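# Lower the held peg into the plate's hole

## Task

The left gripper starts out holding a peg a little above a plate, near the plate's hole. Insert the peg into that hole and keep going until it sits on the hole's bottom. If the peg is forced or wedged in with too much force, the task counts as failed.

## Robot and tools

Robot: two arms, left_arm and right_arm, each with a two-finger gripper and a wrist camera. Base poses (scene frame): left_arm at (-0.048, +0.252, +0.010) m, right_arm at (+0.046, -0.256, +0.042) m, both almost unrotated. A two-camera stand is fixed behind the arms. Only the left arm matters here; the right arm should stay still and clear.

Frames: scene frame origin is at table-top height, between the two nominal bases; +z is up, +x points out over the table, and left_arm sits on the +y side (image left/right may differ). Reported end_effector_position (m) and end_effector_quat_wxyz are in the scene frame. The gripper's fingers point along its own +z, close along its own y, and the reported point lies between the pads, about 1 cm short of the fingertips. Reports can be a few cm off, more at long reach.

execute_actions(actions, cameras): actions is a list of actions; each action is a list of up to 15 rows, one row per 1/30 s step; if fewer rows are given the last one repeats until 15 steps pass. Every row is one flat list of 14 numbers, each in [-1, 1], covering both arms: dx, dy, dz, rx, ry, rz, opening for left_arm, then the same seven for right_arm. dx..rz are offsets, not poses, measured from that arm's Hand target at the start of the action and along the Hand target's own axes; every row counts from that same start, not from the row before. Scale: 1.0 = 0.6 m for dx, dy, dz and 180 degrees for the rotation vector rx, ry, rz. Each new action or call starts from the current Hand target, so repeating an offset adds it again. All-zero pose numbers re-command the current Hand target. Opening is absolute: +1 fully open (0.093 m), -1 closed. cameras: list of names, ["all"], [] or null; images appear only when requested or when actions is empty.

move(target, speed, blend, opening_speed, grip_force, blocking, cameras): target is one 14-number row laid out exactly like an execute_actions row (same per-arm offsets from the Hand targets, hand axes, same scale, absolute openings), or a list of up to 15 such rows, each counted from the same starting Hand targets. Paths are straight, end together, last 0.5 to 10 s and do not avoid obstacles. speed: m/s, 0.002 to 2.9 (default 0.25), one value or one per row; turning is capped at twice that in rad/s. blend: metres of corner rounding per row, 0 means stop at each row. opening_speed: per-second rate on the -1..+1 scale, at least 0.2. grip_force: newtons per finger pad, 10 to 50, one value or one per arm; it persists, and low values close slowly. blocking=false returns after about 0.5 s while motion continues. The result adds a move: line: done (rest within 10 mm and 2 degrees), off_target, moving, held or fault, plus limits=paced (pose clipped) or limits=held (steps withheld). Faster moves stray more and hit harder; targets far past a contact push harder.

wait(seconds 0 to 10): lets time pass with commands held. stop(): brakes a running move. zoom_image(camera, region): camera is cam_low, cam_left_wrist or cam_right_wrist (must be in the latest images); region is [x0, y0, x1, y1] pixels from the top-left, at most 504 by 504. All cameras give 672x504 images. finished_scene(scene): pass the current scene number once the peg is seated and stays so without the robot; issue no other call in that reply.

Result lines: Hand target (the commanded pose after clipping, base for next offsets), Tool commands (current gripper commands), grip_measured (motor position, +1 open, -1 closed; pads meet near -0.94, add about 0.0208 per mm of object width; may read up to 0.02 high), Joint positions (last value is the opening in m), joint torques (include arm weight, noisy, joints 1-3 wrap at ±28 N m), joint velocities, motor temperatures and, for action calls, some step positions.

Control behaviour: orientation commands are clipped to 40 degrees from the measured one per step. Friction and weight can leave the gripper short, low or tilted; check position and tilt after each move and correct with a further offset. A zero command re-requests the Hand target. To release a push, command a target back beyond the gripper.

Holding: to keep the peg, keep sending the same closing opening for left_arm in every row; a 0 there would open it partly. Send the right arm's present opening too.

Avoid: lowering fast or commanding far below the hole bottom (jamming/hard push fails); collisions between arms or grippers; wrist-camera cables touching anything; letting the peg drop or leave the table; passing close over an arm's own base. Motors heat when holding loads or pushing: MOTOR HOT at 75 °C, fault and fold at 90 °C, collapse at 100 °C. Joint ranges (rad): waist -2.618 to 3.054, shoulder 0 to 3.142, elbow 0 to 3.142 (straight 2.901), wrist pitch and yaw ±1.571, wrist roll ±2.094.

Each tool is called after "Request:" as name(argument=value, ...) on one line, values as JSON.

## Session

Request:
execute_actions(actions=[], cameras=["cam_left_wrist","cam_low"])

Request:
zoom_image(camera="cam_low", region=[300, 160, 420, 280])

Scene clock: 0.00 s.
left_arm: end_effector_position=(+0.2599, +0.0946, +0.1420) grip_measured=-0.311 end_effector_quat_wxyz=(+0.056, +0.845, +0.532, +0.024) | right_arm: end_effector_position=(+0.4209, -0.2659, +0.4446) grip_measured=+1.000 end_effector_quat_wxyz=(+0.707, +0.009, +0.707, -0.009)
Joint positions: left_arm=[-0.499 1.738 1.496 -1.207 0.018 1.554 0.03] | right_arm=[0 1.047 1.047 0 0 0 0.093]
Joint velocities: left_arm=[-0.007 -0.022 -0.027 -0.007 -0.022 0.037 0.009] | right_arm=[within noise]
Joint torques (N m): no reading
Motor temperatures (°C): left_arm=[28 34 35 27 30 30 31] | right_arm=[28 31 30 36 29 27 29]
Heat: left arm: 35 °C; right arm: 36 °C.
Hand target: left_arm +0.2594, +0.0945, +0.1500; +0.063, +0.845, +0.531, +0.027 | right_arm +0.4185, -0.2658, +0.4558; +0.718, +0.009, +0.696, -0.009
Tool commands: left_gripper/opening=-0.938615 right_gripper/opening=+1.0
Images, in order (width x height): cam_low 672x504, cam_left_wrist 672x504.

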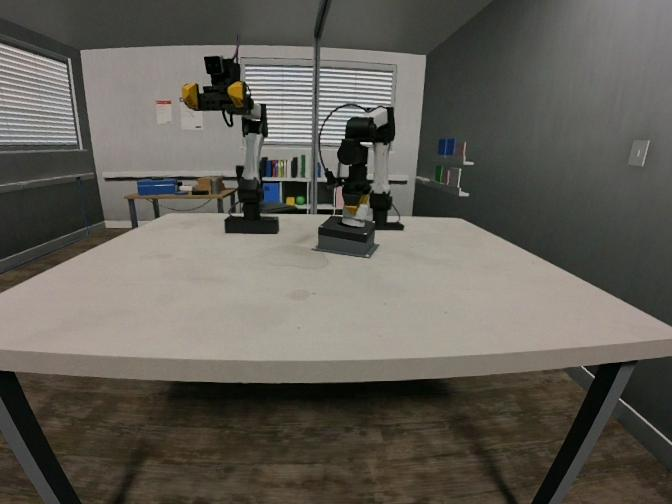

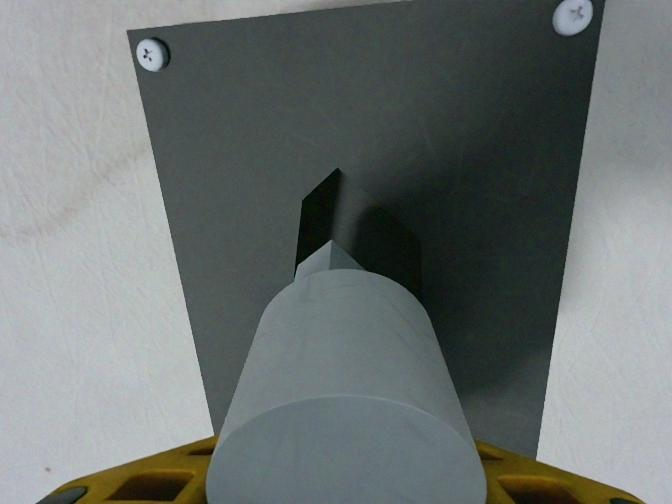

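Scaled by 4.200 from the camera's 672x504 image, which has a finer 960x720 frame.

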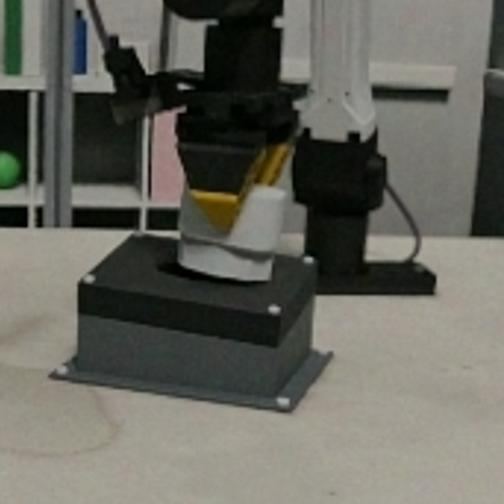

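Request:
move(target=[[0,0,-0.017,0,0,0,-0.9386,0.12,0.06,-0.06,-0.125,0,0,1],[-0.039,0.0057,-0.0153,0.0166,0.0139,0,-0.9386,0.475,0.227,-0.233,-0.5,0,0,1]], blend=[0.01,0], speed=0.3, cameras=["all"])

Request:
zoom_image(camera="cam_right_wrist", region=[140, 160, 320, 340])

Request:
zoom_image(camera="cam_low", region=[310, 180, 400, 270])

Request:
zoom_image(camera="cam_left_wrist", region=[200, 180, 480, 460])

Scene clock: 18.00 s.
left_arm: end_effector_position=(+0.2517, +0.0732, +0.1560) grip_measured=-0.235 end_effector_quat_wxyz=(+0.036, +0.845, +0.532, +0.030) | right_arm: end_effector_position=(+0.2937, -0.1276, +0.1650) grip_measured=+1.000 end_effector_quat_wxyz=(+0.544, -0.459, +0.539, +0.450)
Joint positions: left_arm=[-0.584 1.78 1.603 -1.303 -0.022 1.47 0.034] | right_arm=[-0.142 1.626 0.315 0.858 -1.563 -0.469 0.093]
Joint torques (N m): left_arm=[-0.25 -6.64 8.23 0.03 0.02 0] | right_arm=[0.66 -3.23 3.78 1.42 -0.58 -0.02]
Motor temperatures (°C): left_arm=[28 36 36 27 30 30 32] | right_arm=[28 31 34 41 29 27 29]
Heat: left arm: 36 °C; right arm: 41 °C.
Hand target: left_arm +0.2512, +0.0727, +0.1600; +0.029, +0.845, +0.533, +0.031 | right_arm +0.2909, -0.1264, +0.1666; +0.514, -0.501, +0.499, +0.486
Off the commanded pose: left_arm 0.004 m, 1 deg | right_arm 0.003 m, 9 deg.
joint sent to its limit (right arm) — joint 5 (wrist yaw), lower limit. The joint targets are off in orientation, not in position.
move: off_target (right_arm)
camera_calibration:
cam_left_wrist: T_world_to_cam=[[-0.897454, 0.428335, -0.105383, 0.212823], [0.379538, 0.87157, 0.310351, -0.156702], [0.224782, 0.238529, -0.944763, 0.160627], [0, 0, 0, 1]] pos_world=[0.214367, 0.0071033, 0.222815]
cam_right_wrist: T_world_to_cam=[[0.978746, -0.204059, 0.0204146, -0.320471], [-0.049433, -0.331361, -0.942208, 0.175798], [0.19903, 0.921173, -0.334405, 0.202945], [0, 0, 0, 1]] pos_world=[0.281958, -0.19409, 0.240047]

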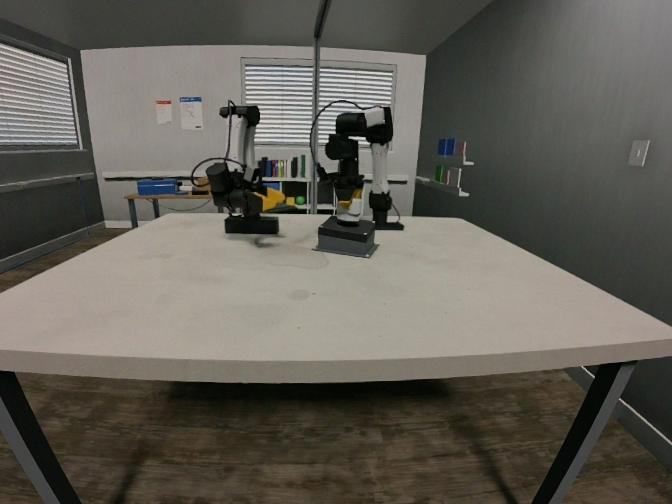

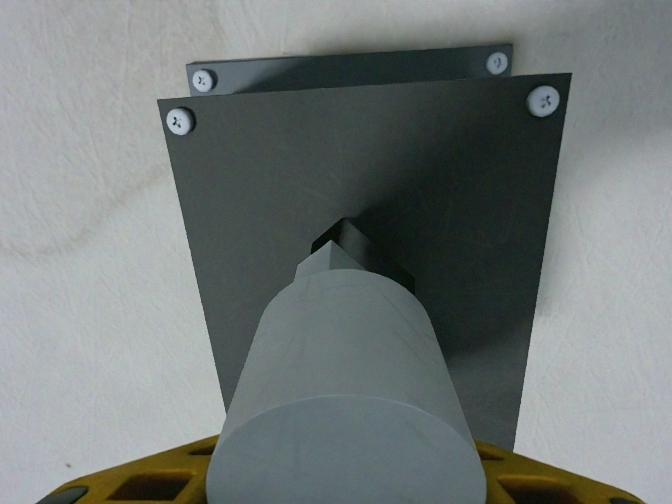

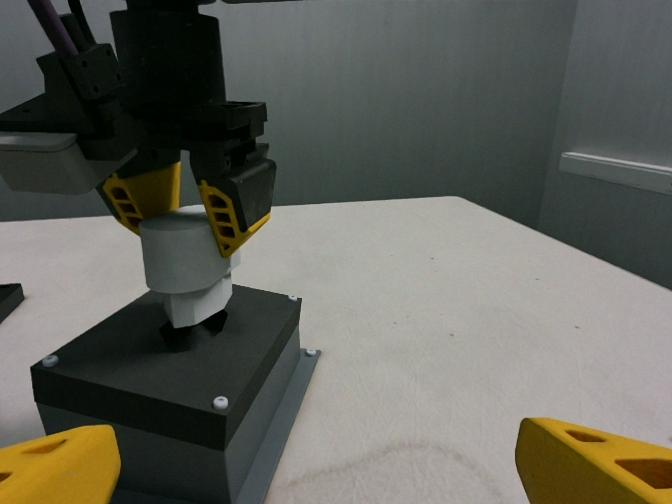

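Scaled by 2.800 from the camera's 672x504 image, which has a finer 960x720 frame.

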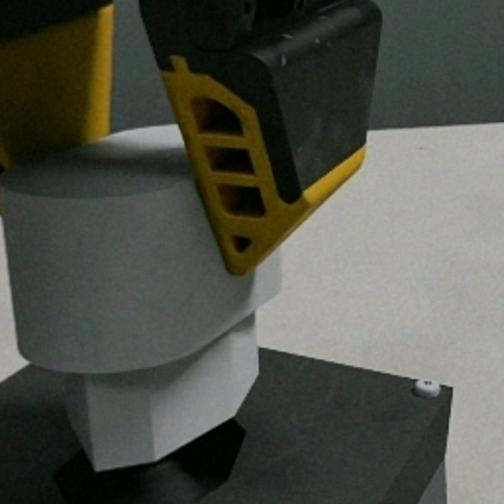

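Scaled by 5.600 from the camera's 672x504 image, which has a finer 960x720 frame.

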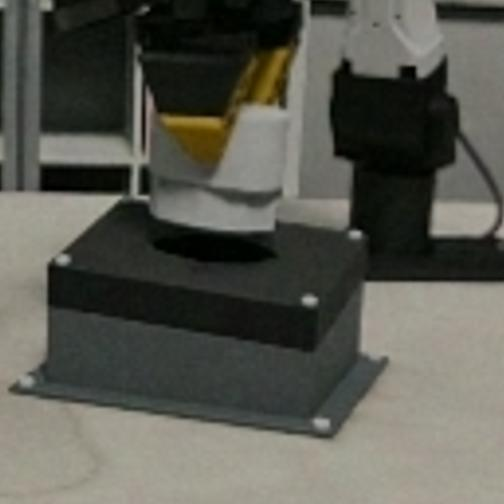

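Scaled by 1.800 from the camera's 672x504 image, which has a finer 960x720 frame.

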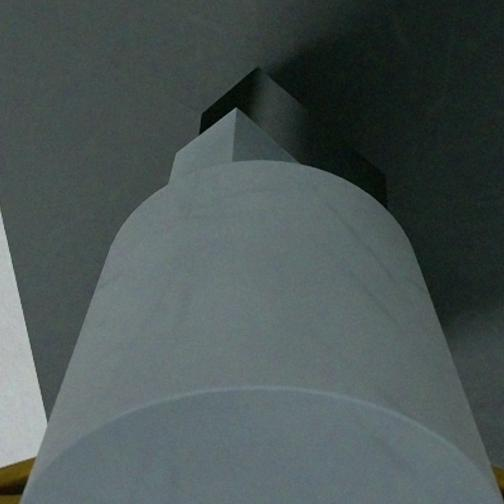

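Request:
move(target=[-0.0092,-0.0045,0.0163,0,0.0143,0,-0.9386,0,0,0,0,0,0,1], speed=0.08, cameras=["cam_left_wrist","cam_right_wrist"])

Request:
zoom_image(camera="cam_right_wrist", region=[130, 200, 270, 380])

Request:
zoom_image(camera="cam_left_wrist", region=[250, 190, 430, 320])

Scene clock: 46.73 s.
left_arm: end_effector_position=(+0.2475, +0.0686, +0.1543) grip_measured=-0.235 end_effector_quat_wxyz=(+0.025, +0.845, +0.532, +0.049) | right_arm: end_effector_position=(+0.2937, -0.1276, +0.1650) grip_measured=+1.000 end_effector_quat_wxyz=(+0.545, -0.460, +0.539, +0.449)
Joint positions: left_arm=[-0.624 1.78 1.596 -1.301 -0.068 1.431 0.034] | right_arm=[-0.142 1.626 0.315 0.858 -1.563 -0.472 0.093]
Joint torques (N m): left_arm=[-0.16 -6.68 5.71 0.3 0 -0.01] | right_arm=[0.66 -3.28 3.81 1.4 -0.58 -0.05]
Heat: left arm: 39 °C; right arm: 41 °C.
Hand target: left_arm +0.2473, +0.0687, +0.1500; +0.017, +0.844, +0.533, +0.050 | right_arm +0.2909, -0.1264, +0.1666; +0.514, -0.501, +0.499, +0.486
Off the commanded pose: left_arm 0.004 m, 1 deg | right_arm 0.003 m, 9 deg.
joint sent to its limit (right arm) — joint 5 (wrist yaw), lower limit. The joint targets are off in orientation, not in position.
move: off_target (right_arm)
camera_calibration:
cam_left_wrist: T_world_to_cam=[[-0.89658, 0.429952, -0.106232, 0.210682], [0.370941, 0.860066, 0.35027, -0.153897], [0.241966, 0.274639, -0.930605, 0.152174], [0, 0, 0, 1]] pos_world=[0.209159, -0.0000146819, 0.217901]
cam_right_wrist: T_world_to_cam=[[0.97869, -0.204087, 0.0226867, -0.320808], [-0.0473566, -0.331828, -0.94215, 0.175101], [0.199808, 0.920999, -0.334422, 0.202736], [0, 0, 0, 1]] pos_world=[0.281755, -0.194089, 0.240049]
Images, in order (width x height): cam_left_wrist 672x504, cam_right_wrist 672x504.

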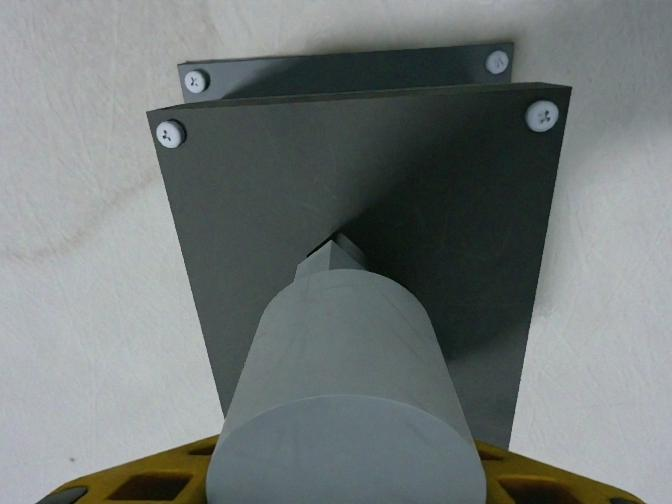

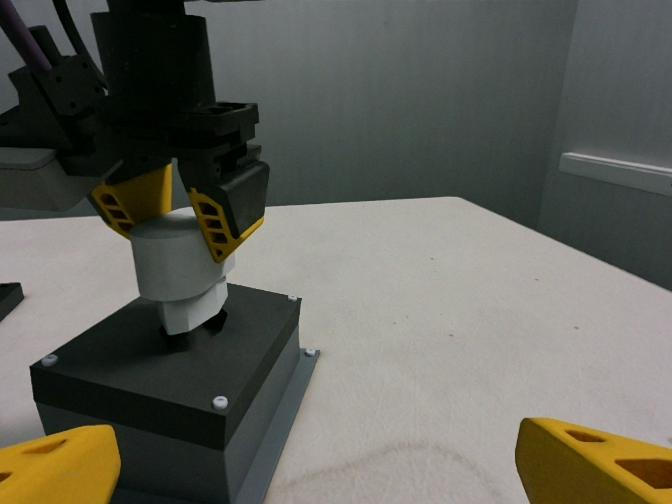

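Scaled by 2.800 from the camera's 672x504 image, which has a finer 960x720 frame.

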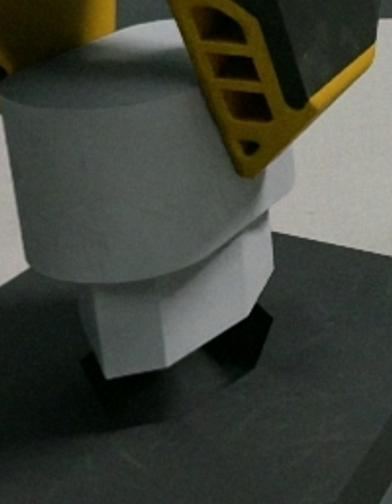

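Scaled by 2.800 from the camera's 672x504 image, which has a finer 960x720 frame.

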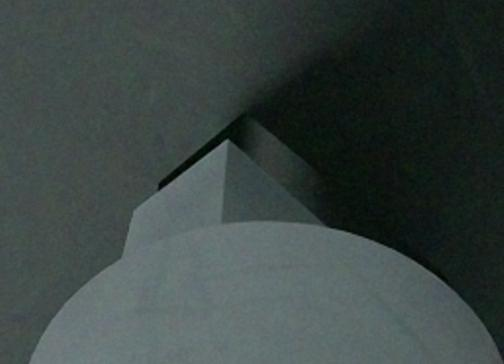

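Request:
move(target=[-0.0007,-0.0034,0.033,0,0,0,-0.9386,0,0,0,0,0,0,1], speed=0.04, cameras=["cam_left_wrist","cam_right_wrist"])

Request:
zoom_image(camera="cam_right_wrist", region=[130, 200, 270, 380])

Request:
zoom_image(camera="cam_left_wrist", region=[250, 190, 430, 320])

Scene clock: 71.00 s.
left_arm: end_effector_position=(+0.2502, +0.0675, +0.1382) grip_measured=-0.235 end_effector_quat_wxyz=(+0.029, +0.844, +0.533, +0.052) | right_arm: end_effector_position=(+0.2937, -0.1276, +0.1650) grip_measured=+1.000 end_effector_quat_wxyz=(+0.545, -0.460, +0.538, +0.449)
Joint positions: left_arm=[-0.623 1.78 1.531 -1.226 -0.071 1.431 0.034] | right_arm=[-0.142 1.626 0.315 0.858 -1.563 -0.472 0.093]
Joint torques (N m): left_arm=[0.08 -6.57 4.63 0.36 0 0.01] | right_arm=[0.66 -3.26 3.79 1.39 -0.58 -0.05]
Heat: left arm: 38 °C; right arm: 41 °C.
Hand target: left_arm +0.2473, +0.0698, +0.1301; +0.017, +0.844, +0.533, +0.050 | right_arm +0.2909, -0.1264, +0.1666; +0.514, -0.501, +0.499, +0.486
Off the commanded pose: left_arm 0.009 m, 1 deg | right_arm 0.003 m, 9 deg.
joint sent to its limit (right arm) — joint 5 (wrist yaw), lower limit. The joint targets are off in orientation, not in position.
move: off_target (right_arm)
camera_calibration:
cam_left_wrist: T_world_to_cam=[[-0.896052, 0.428314, -0.116784, 0.21323], [0.366121, 0.861719, 0.351276, -0.147378], [0.251092, 0.272005, -0.92896, 0.134489], [0, 0, 0, 1]] pos_world=[0.211255, -0.000912411, 0.201607]
cam_right_wrist: T_world_to_cam=[[0.97869, -0.204037, 0.023108, -0.320899], [-0.0469325, -0.331823, -0.942173, 0.174988], [0.199906, 0.921012, -0.334328, 0.202689], [0, 0, 0, 1]] pos_world=[0.281755, -0.194089, 0.240049]
Images, in order (width x height): cam_left_wrist 672x504, cam_right_wrist 672x504.

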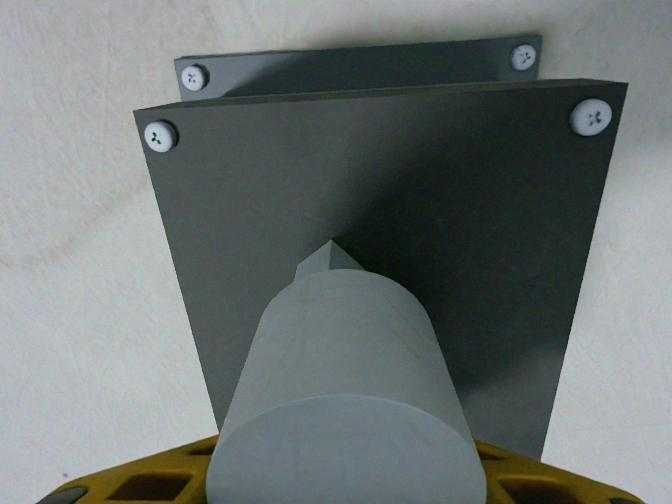

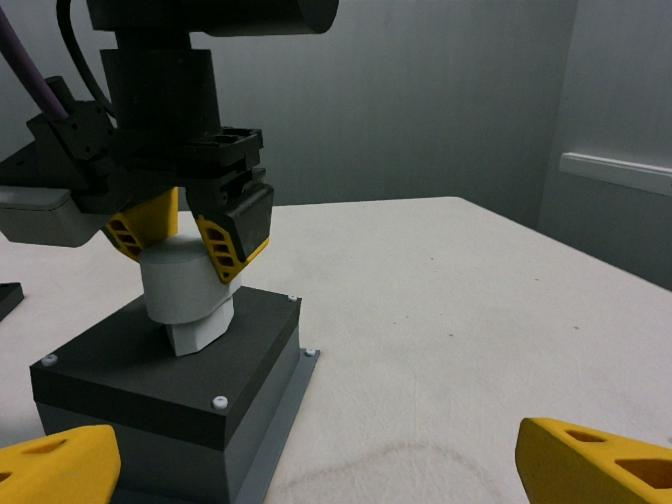

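Scaled by 2.800 from the camera's 672x504 image, which has a finer 960x720 frame.

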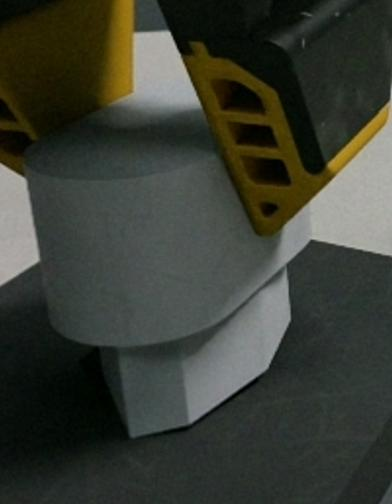

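Scaled by 2.800 from the camera's 672x504 image, which has a finer 960x720 frame.

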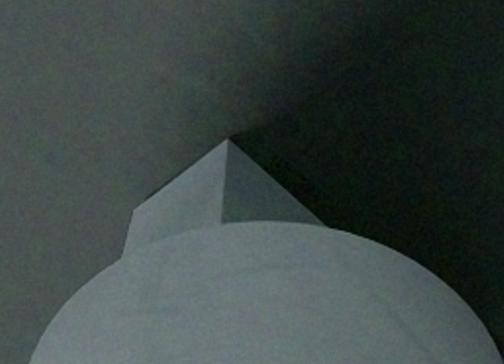

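Request:
move(target=[[0,0,-0.012,0,0,0.012,-0.9386,0,0,0,0,0,0,1],[0,0,0.005,0,0,0.012,-0.9386,0,0,0,0,0,0,1]], speed=0.04, cameras=["cam_left_wrist","cam_right_wrist"])

Request:
zoom_image(camera="cam_right_wrist", region=[130, 270, 270, 380])

Request:
zoom_image(camera="cam_left_wrist", region=[270, 210, 390, 300])

Scene clock: 78.10 s.
left_arm: end_effector_position=(+0.2509, +0.0671, +0.1379) grip_measured=-0.235 end_effector_quat_wxyz=(+0.030, +0.851, +0.522, +0.053) | right_arm: end_effector_position=(+0.2937, -0.1276, +0.1650) grip_measured=+1.000 end_effector_quat_wxyz=(+0.545, -0.460, +0.538, +0.449)
Joint positions: left_arm=[-0.623 1.78 1.529 -1.221 -0.071 1.458 0.034] | right_arm=[-0.142 1.626 0.315 0.858 -1.563 -0.472 0.093]
Joint torques (N m): left_arm=[0.03 -6.84 3.88 0.42 0 0.12] | right_arm=[0.65 -3.29 3.79 1.4 -0.58 -0.05]
Heat: left arm: 38 °C; right arm: 41 °C.
Hand target: left_arm +0.2475, +0.0699, +0.1270; +0.016, +0.854, +0.517, +0.050 | right_arm +0.2909, -0.1264, +0.1666; +0.514, -0.501, +0.499, +0.486
Off the commanded pose: left_arm 0.012 m, 2 deg | right_arm 0.003 m, 9 deg.
joint sent to its limit (right arm) — joint 5 (wrist yaw), lower limit. The joint targets are off in orientation, not in position.
move: off_target (left_arm, right_arm)
camera_calibration:
cam_left_wrist: T_world_to_cam=[[-0.883906, 0.452372, -0.118621, 0.209612], [0.38816, 0.851121, 0.353446, -0.152208], [0.26085, 0.266369, -0.927903, 0.13196], [0, 0, 0, 1]] pos_world=[0.209937, -0.000425057, 0.201108]
cam_right_wrist: T_world_to_cam=[[0.97869, -0.204037, 0.023108, -0.320899], [-0.0469325, -0.331823, -0.942173, 0.174988], [0.199906, 0.921012, -0.334328, 0.202689], [0, 0, 0, 1]] pos_world=[0.281755, -0.194089, 0.240049]
Images, in order (width x height): cam_left_wrist 672x504, cam_right_wrist 672x504.

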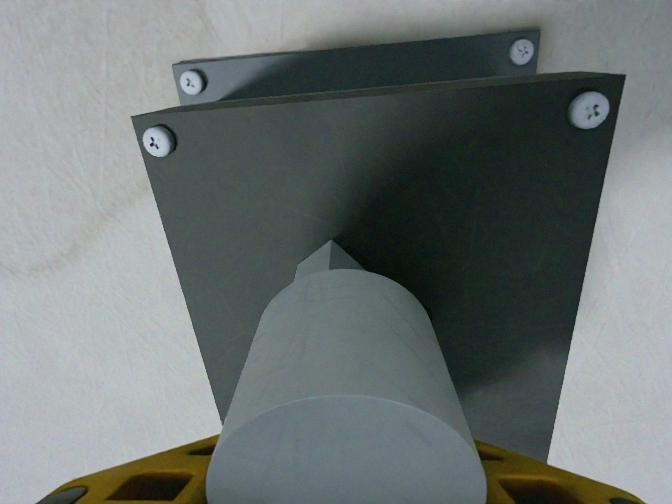

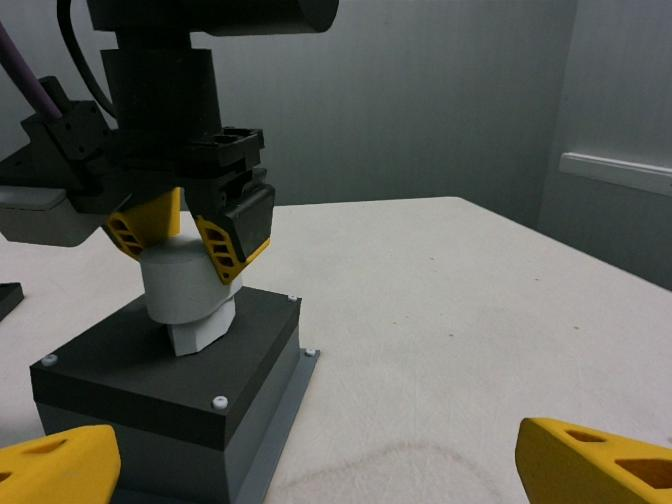

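Scaled by 3.600 from the camera's 672x504 image, which has a finer 960x720 frame.

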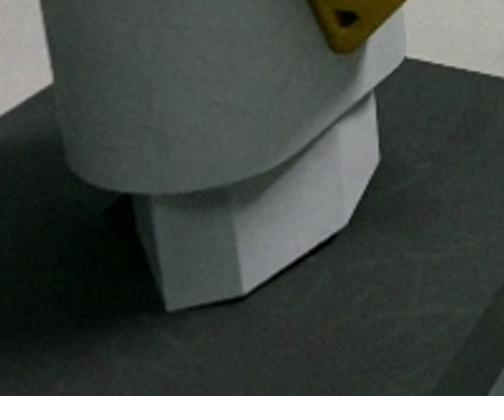

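Scaled by 4.200 from the camera's 672x504 image, which has a finer 960x720 frame.

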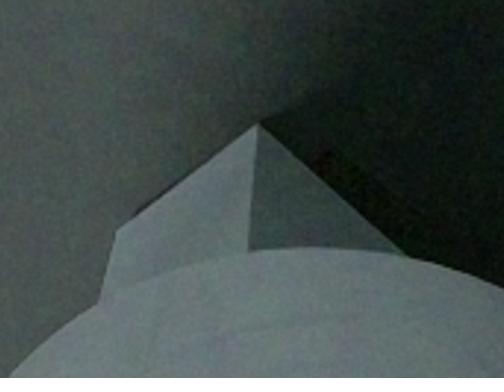

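Request:
move(target=[[-0.002,-0.003,-0.004,0,0,0.012,-0.9386,0,0,0,0,0,0,1],[-0.004,-0.006,0.0,0,0,0.012,-0.9386,0,0,0,0,0,0,1],[-0.005,-0.009,0.005,0,0,0.009,-0.9386,0,0,0,0,0,0,1]], speed=0.03, blend=[0.002,0.002,0], cameras=["cam_left_wrist","cam_right_wrist"])

Request:
zoom_image(camera="cam_right_wrist", region=[130, 270, 270, 380])

Request:
zoom_image(camera="cam_left_wrist", region=[270, 210, 390, 300])

Scene clock: 89.43 s.
left_arm: end_effector_position=(+0.2515, +0.0667, +0.1381) grip_measured=-0.235 end_effector_quat_wxyz=(+0.040, +0.857, +0.510, +0.059) | right_arm: end_effector_position=(+0.2937, -0.1276, +0.1650) grip_measured=+1.000 end_effector_quat_wxyz=(+0.545, -0.460, +0.538, +0.449)
Joint positions: left_arm=[-0.623 1.759 1.503 -1.19 -0.071 1.485 0.034] | right_arm=[-0.142 1.626 0.315 0.858 -1.563 -0.472 0.093]
Joint torques (N m): left_arm=[-0.68 -6.39 3.26 0.32 0 0.05] | right_arm=[0.66 -3.29 3.79 1.39 -0.58 -0.05]
Heat: left arm: 37 °C; right arm: 41 °C.
Hand target: left_arm +0.2417, +0.0698, +0.1234; +0.015, +0.861, +0.505, +0.051 | right_arm +0.2909, -0.1264, +0.1666; +0.514, -0.501, +0.499, +0.486
Off the commanded pose: left_arm 0.018 m, 3 deg | right_arm 0.003 m, 9 deg.
joint sent to its limit (right arm) — joint 5 (wrist yaw), lower limit. The joint targets are off in orientation, not in position.
move: off_target (left_arm, right_arm); blend cut to 0.0016 m at target 1, 0.0016 m at target 2
camera_calibration:
cam_left_wrist: T_world_to_cam=[[-0.868765, 0.474583, -0.141487, 0.208273], [0.403608, 0.844085, 0.353018, -0.15557], [0.286963, 0.249584, -0.924857, 0.126221], [0, 0, 0, 1]] pos_world=[0.207509, 0.00096883, 0.201123]
cam_right_wrist: T_world_to_cam=[[0.97869, -0.204037, 0.023108, -0.320899], [-0.0469325, -0.331823, -0.942173, 0.174988], [0.199906, 0.921012, -0.334328, 0.202689], [0, 0, 0, 1]] pos_world=[0.281755, -0.194089, 0.240049]
Images, in order (width x height): cam_left_wrist 672x504, cam_right_wrist 672x504.

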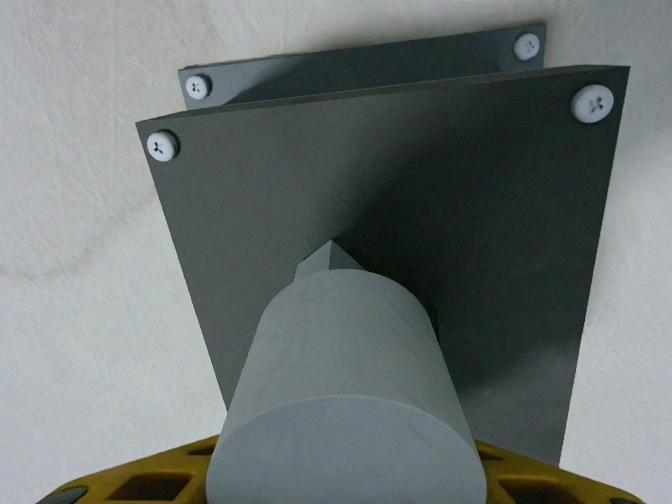

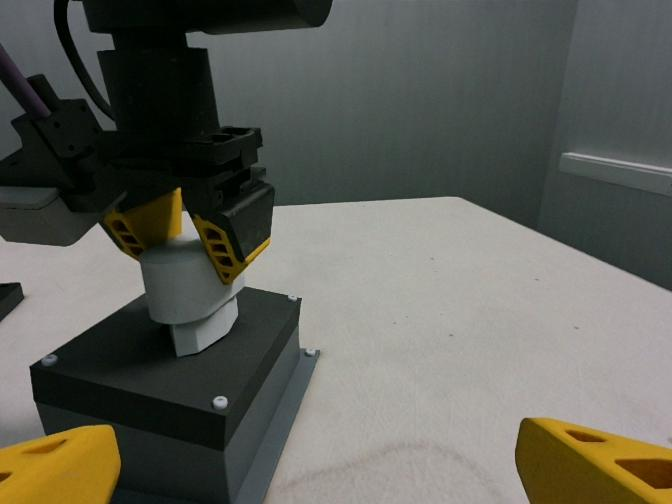

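Scaled by 3.600 from the camera's 672x504 image, which has a finer 960x720 frame.

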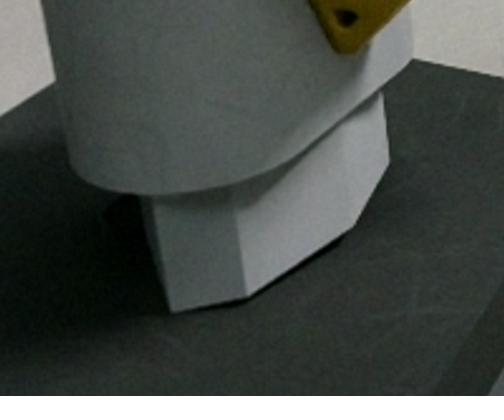

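Scaled by 4.200 from the camera's 672x504 image, which has a finer 960x720 frame.

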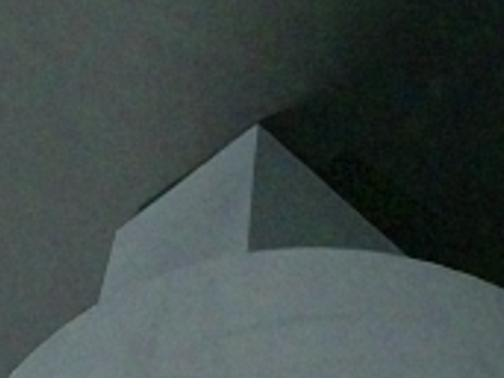

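Request:
move(target=[[0.0063,0.0125,-0.048,0,0,0,-0.9386,0,0,0,0,0,0,1],[0.0063,0.0125,-0.048,0,0,-0.044,-0.9386,0,0,0,0,0,0,1]], speed=0.08, cameras=["cam_left_wrist","cam_right_wrist"])

Request:
zoom_image(camera="cam_right_wrist", region=[130, 200, 270, 380])

Request:
zoom_image(camera="cam_left_wrist", region=[250, 190, 430, 320])

Scene clock: 100.43 s.
left_arm: end_effector_position=(+0.2479, +0.0691, +0.1499) grip_measured=-0.235 end_effector_quat_wxyz=(+0.027, +0.825, +0.563, +0.049) | right_arm: end_effector_position=(+0.2937, -0.1276, +0.1650) grip_measured=+1.000 end_effector_quat_wxyz=(+0.545, -0.460, +0.538, +0.449)
Joint positions: left_arm=[-0.623 1.778 1.575 -1.281 -0.071 1.359 0.034] | right_arm=[-0.142 1.626 0.315 0.858 -1.563 -0.472 0.093]
Joint torques (N m): left_arm=[-0.23 -6.52 8.09 0.02 0.01 0] | right_arm=[0.66 -3.28 3.79 1.39 -0.58 -0.05]
Heat: left arm: 38 °C; right arm: 41 °C.
Hand target: left_arm +0.2471, +0.0687, +0.1529; +0.019, +0.824, +0.563, +0.049 | right_arm +0.2909, -0.1264, +0.1666; +0.514, -0.501, +0.499, +0.486
Off the commanded pose: left_arm 0.003 m, 1 deg | right_arm 0.003 m, 9 deg.
joint sent to its limit (right arm) — joint 5 (wrist yaw), lower limit. The joint targets are off in orientation, not in position.
move: off_target (right_arm)
camera_calibration:
cam_left_wrist: T_world_to_cam=[[-0.924997, 0.36307, -0.112077, 0.222916], [0.306159, 0.886841, 0.346092, -0.138027], [0.22505, 0.28582, -0.931482, 0.151321], [0, 0, 0, 1]] pos_world=[0.2144, -0.00177668, 0.213706]
cam_right_wrist: T_world_to_cam=[[0.97869, -0.204037, 0.023108, -0.320899], [-0.0469325, -0.331823, -0.942173, 0.174988], [0.199906, 0.921012, -0.334328, 0.202689], [0, 0, 0, 1]] pos_world=[0.281755, -0.194089, 0.240049]
Images, in order (width x height): cam_left_wrist 672x504, cam_right_wrist 672x504.

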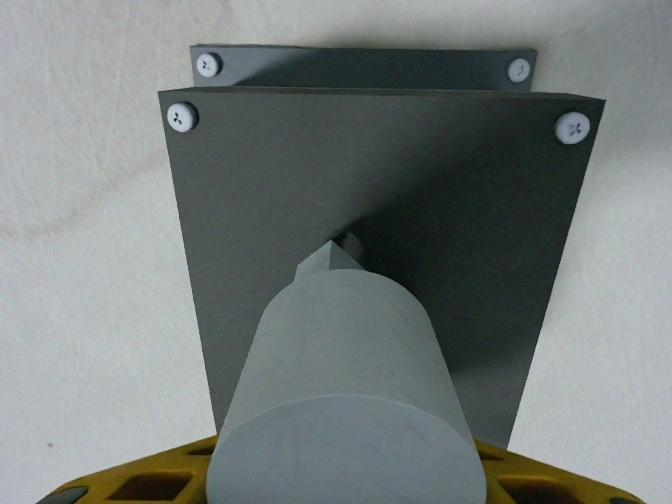

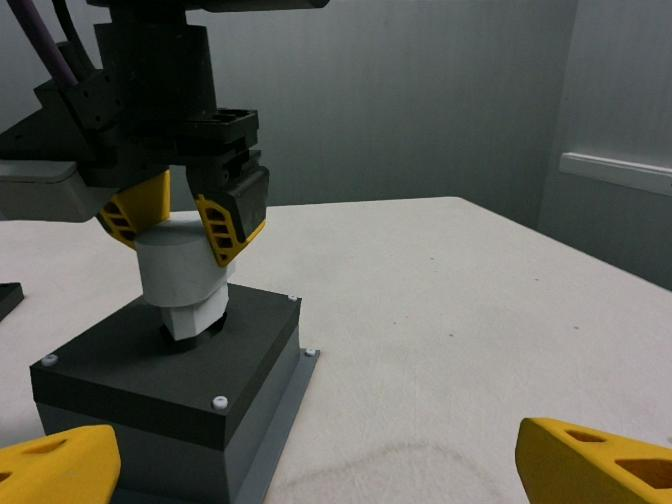

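Scaled by 2.800 from the camera's 672x504 image, which has a finer 960x720 frame.

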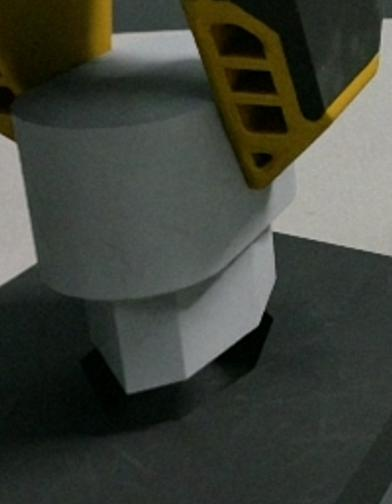

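Scaled by 2.800 from the camera's 672x504 image, which has a finer 960x720 frame.

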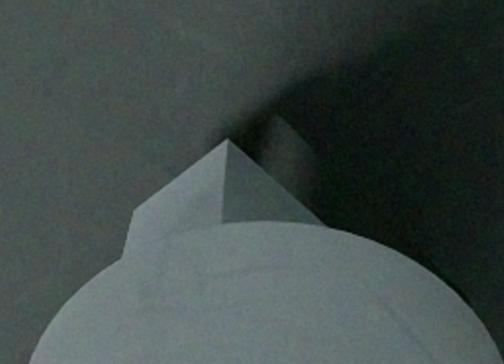

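Request:
zoom_image(camera="cam_right_wrist", region=[150, 290, 240, 360])

Request:
zoom_image(camera="cam_left_wrist", region=[290, 210, 380, 280])

Scaled by 5.600 from the camera's 672x504 image, which has a finer 960x720 frame.

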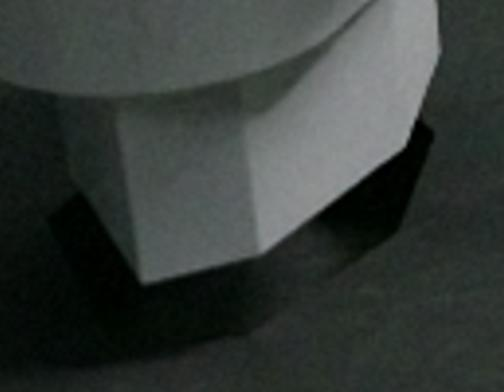

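Scaled by 5.600 from the camera's 672x504 image, which has a finer 960x720 frame.

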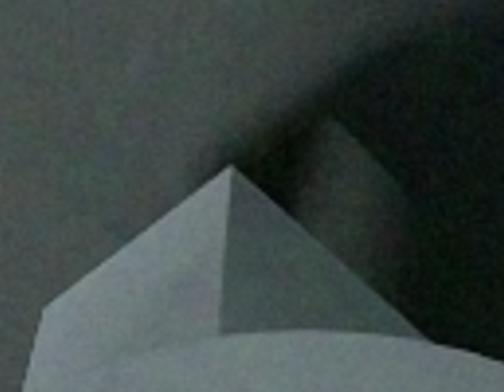

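Request:
move(target=[0.0017,-0.0065,0.0233,0,0,0.011,-0.9386,0,0,0,0,0,0,1], speed=0.05, cameras=["cam_left_wrist","cam_right_wrist"])

Request:
zoom_image(camera="cam_right_wrist", region=[150, 290, 240, 360])

Request:
zoom_image(camera="cam_left_wrist", region=[290, 210, 380, 280])

Scene clock: 128.07 s.
left_arm: end_effector_position=(+0.2457, +0.0705, +0.1399) grip_measured=-0.235 end_effector_quat_wxyz=(+0.021, +0.831, +0.554, +0.047) | right_arm: end_effector_position=(+0.2937, -0.1276, +0.1650) grip_measured=+1.000 end_effector_quat_wxyz=(+0.545, -0.460, +0.538, +0.449)
Joint positions: left_arm=[-0.623 1.778 1.537 -1.254 -0.071 1.381 0.034] | right_arm=[-0.142 1.626 0.315 0.858 -1.563 -0.472 0.093]
Joint torques (N m): left_arm=[0.06 -7.5 5.7 0.27 0.01 0.15] | right_arm=[0.66 -3.28 3.78 1.39 -0.58 -0.05]
Heat: left arm: 40 °C; right arm: 42 °C.
Hand target: left_arm +0.2453, +0.0714, +0.1387; +0.018, +0.834, +0.549, +0.050 | right_arm +0.2909, -0.1264, +0.1666; +0.514, -0.501, +0.499, +0.486
Off the commanded pose: left_arm 0.002 m, 1 deg | right_arm 0.003 m, 9 deg.
joint sent to its limit (right arm) — joint 5 (wrist yaw), lower limit. The joint targets are off in orientation, not in position.
move: off_target (right_arm)
camera_calibration:
cam_left_wrist: T_world_to_cam=[[-0.917718, 0.384511, -0.0997217, 0.214274], [0.329238, 0.876733, 0.350632, -0.140749], [0.222251, 0.288949, -0.931189, 0.142589], [0, 0, 0, 1]] pos_world=[0.211292, -0.0001921, 0.203496]
cam_right_wrist: T_world_to_cam=[[0.97869, -0.204037, 0.023108, -0.320899], [-0.0469325, -0.331823, -0.942173, 0.174988], [0.199906, 0.921012, -0.334328, 0.202689], [0, 0, 0, 1]] pos_world=[0.281755, -0.194089, 0.240049]
Images, in order (width x height): cam_left_wrist 672x504, cam_right_wrist 672x504.

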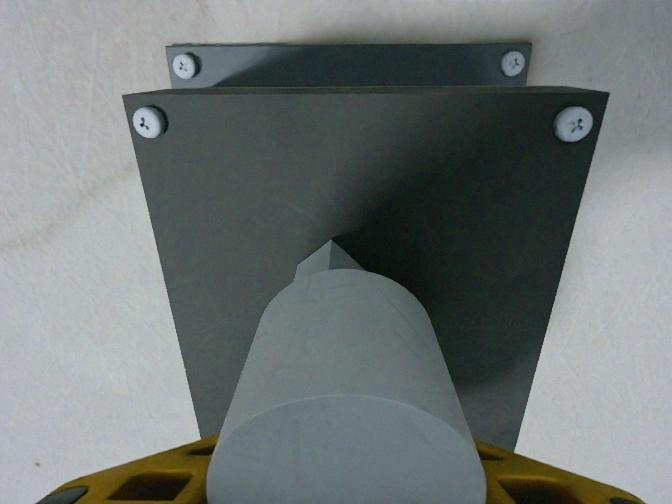

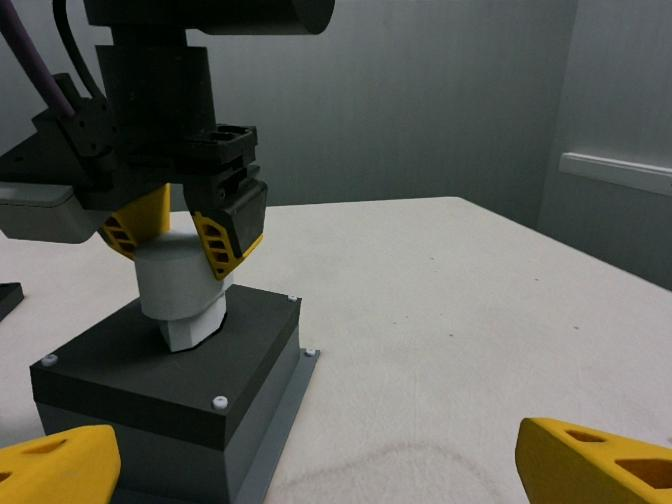

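Scaled by 5.600 from the camera's 672x504 image, which has a finer 960x720 frame.

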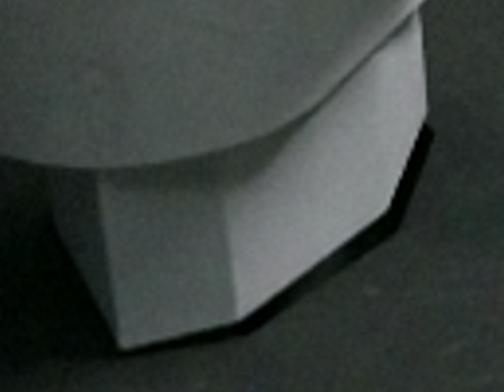

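Scaled by 5.600 from the camera's 672x504 image, which has a finer 960x720 frame.

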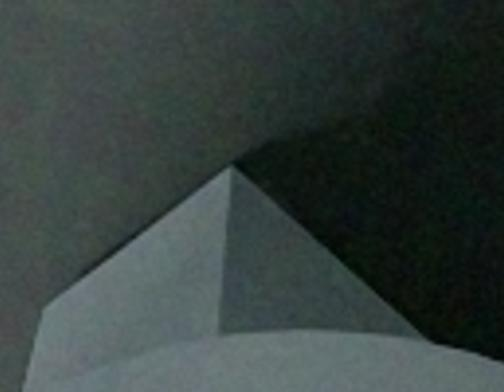

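Request:
move(target=[0,-0.0002,0.015,0,0,0,-0.9386,0,0,0,0,0,0,1], speed=0.03, cameras=["cam_left_wrist","cam_right_wrist"])

Request:
zoom_image(camera="cam_right_wrist", region=[150, 290, 240, 360])

Request:
zoom_image(camera="cam_left_wrist", region=[290, 210, 380, 280])

Scene clock: 135.30 s.
left_arm: end_effector_position=(+0.2493, +0.0681, +0.1378) grip_measured=-0.235 end_effector_quat_wxyz=(+0.029, +0.831, +0.553, +0.051) | right_arm: end_effector_position=(+0.2937, -0.1276, +0.1650) grip_measured=+1.000 end_effector_quat_wxyz=(+0.545, -0.460, +0.538, +0.449)
Joint positions: left_arm=[-0.623 1.778 1.527 -1.226 -0.071 1.384 0.034] | right_arm=[-0.142 1.626 0.315 0.858 -1.563 -0.472 0.093]
Joint torques (N m): left_arm=[0.21 -7.34 4.07 0.4 0.02 0.13] | right_arm=[0.65 -3.28 3.79 1.39 -0.57 -0.05]
Heat: left arm: 40 °C; right arm: 42 °C.
Hand target: left_arm +0.2462, +0.0716, +0.1298; +0.018, +0.834, +0.549, +0.050 | right_arm +0.2909, -0.1264, +0.1666; +0.514, -0.501, +0.499, +0.486
Off the commanded pose: left_arm 0.009 m, 1 deg | right_arm 0.003 m, 9 deg.
joint sent to its limit (right arm) — joint 5 (wrist yaw), lower limit. The joint targets are off in orientation, not in position.
move: off_target (right_arm)
camera_calibration:
cam_left_wrist: T_world_to_cam=[[-0.91505, 0.385972, -0.117085, 0.219815], [0.326443, 0.879199, 0.34705, -0.138117], [0.236892, 0.279346, -0.930509, 0.137386], [0, 0, 0, 1]] pos_world=[0.213683, -0.00178859, 0.201509]
cam_right_wrist: T_world_to_cam=[[0.97869, -0.204037, 0.023108, -0.320899], [-0.0469325, -0.331823, -0.942173, 0.174988], [0.199906, 0.921012, -0.334328, 0.202689], [0, 0, 0, 1]] pos_world=[0.281755, -0.194089, 0.240049]
Images, in order (width x height): cam_left_wrist 672x504, cam_right_wrist 672x504.

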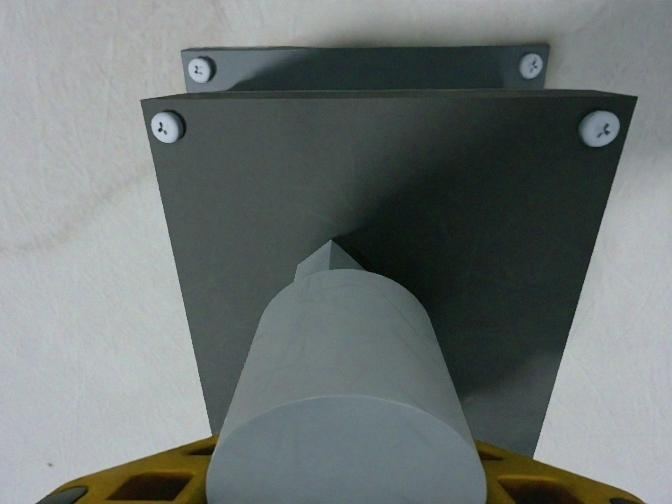

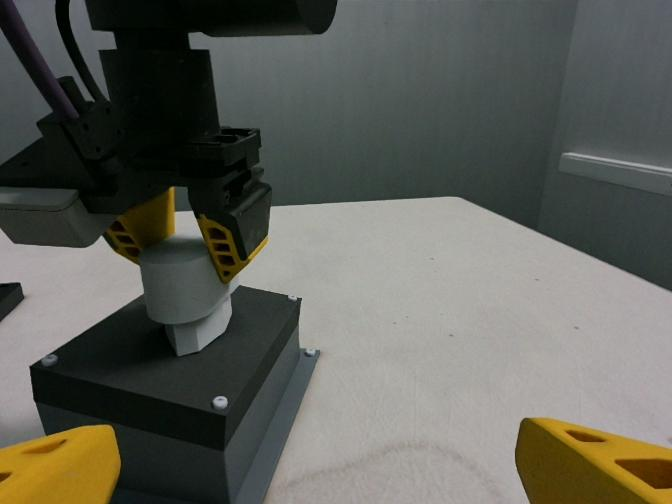

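Scaled by 5.600 from the camera's 672x504 image, which has a finer 960x720 frame.

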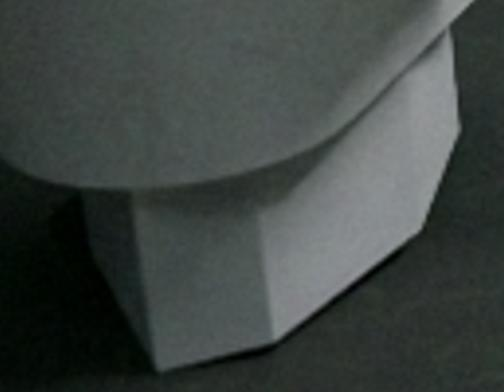

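Scaled by 5.600 from the camera's 672x504 image, which has a finer 960x720 frame.

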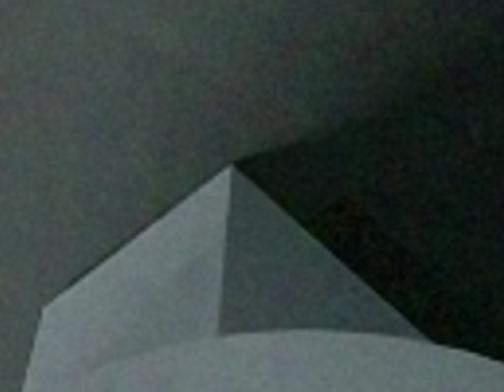

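Request:
move(target=[[0.0004,0.0009,-0.022,0,0,0,-0.9386,0,0,0,0,0,0,1],[-0.0002,-0.0005,-0.0045,0,0,0,-0.9386,0,0,0,0,0,0,1]], speed=0.03, cameras=["cam_left_wrist","cam_right_wrist"])

Request:
zoom_image(camera="cam_right_wrist", region=[150, 290, 240, 360])

Request:
zoom_image(camera="cam_left_wrist", region=[290, 210, 380, 280])

Scene clock: 148.40 s.
left_arm: end_effector_position=(+0.2494, +0.0681, +0.1381) grip_measured=-0.235 end_effector_quat_wxyz=(+0.029, +0.832, +0.552, +0.051) | right_arm: end_effector_position=(+0.2937, -0.1276, +0.1650) grip_measured=+1.000 end_effector_quat_wxyz=(+0.545, -0.460, +0.538, +0.449)
Joint positions: left_arm=[-0.623 1.778 1.528 -1.227 -0.071 1.385 0.034] | right_arm=[-0.142 1.626 0.315 0.858 -1.563 -0.472 0.093]
Joint torques (N m): left_arm=[0.13 -7.5 4.6 0.31 0.01 0.11] | right_arm=[0.65 -3.29 3.78 1.39 -0.58 -0.05]
Heat: left arm: 39 °C; right arm: 42 °C.
Hand target: left_arm +0.2456, +0.0716, +0.1324; +0.018, +0.834, +0.549, +0.050 | right_arm +0.2909, -0.1264, +0.1666; +0.514, -0.501, +0.499, +0.486
Off the commanded pose: left_arm 0.008 m, 1 deg | right_arm 0.003 m, 9 deg.
joint sent to its limit (right arm) — joint 5 (wrist yaw), lower limit. The joint targets are off in orientation, not in position.
move: off_target (right_arm)
camera_calibration:
cam_left_wrist: T_world_to_cam=[[-0.914873, 0.386273, -0.117479, 0.220022], [0.326637, 0.879154, 0.346982, -0.138193], [0.237312, 0.279071, -0.930485, 0.137575], [0, 0, 0, 1]] pos_world=[0.213783, -0.00188866, 0.201809]
cam_right_wrist: T_world_to_cam=[[0.97869, -0.204037, 0.023108, -0.320899], [-0.0469325, -0.331823, -0.942173, 0.174988], [0.199906, 0.921012, -0.334328, 0.202689], [0, 0, 0, 1]] pos_world=[0.281755, -0.194089, 0.240049]
Images, in order (width x height): cam_left_wrist 672x504, cam_right_wrist 672x504.

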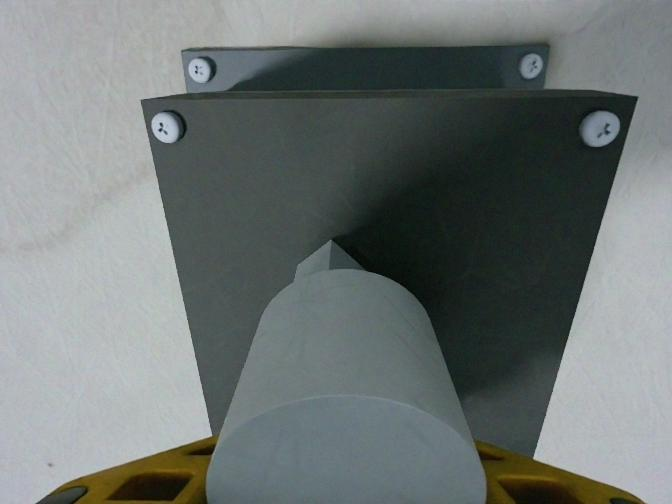

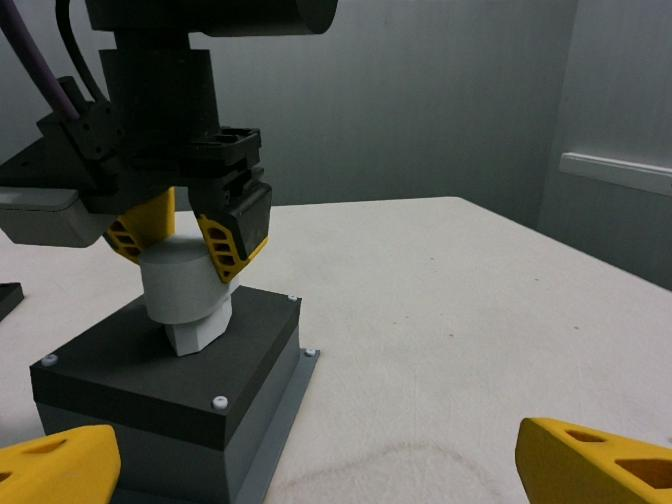

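Scaled by 5.600 from the camera's 672x504 image, which has a finer 960x720 frame.

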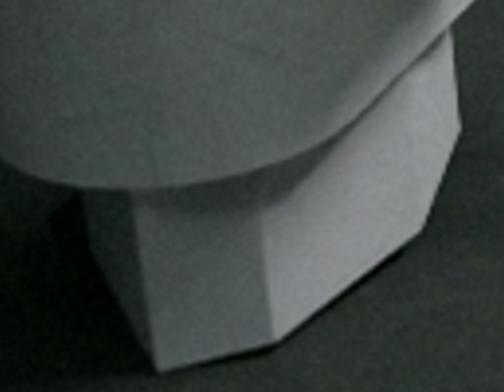

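Scaled by 5.600 from the camera's 672x504 image, which has a finer 960x720 frame.

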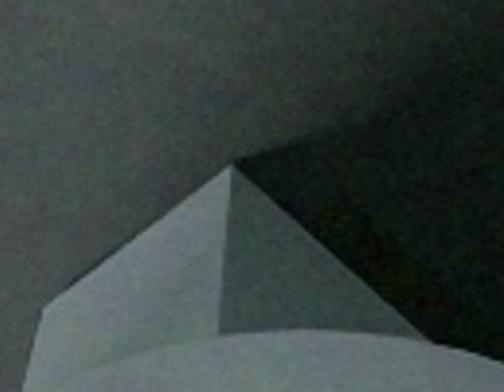

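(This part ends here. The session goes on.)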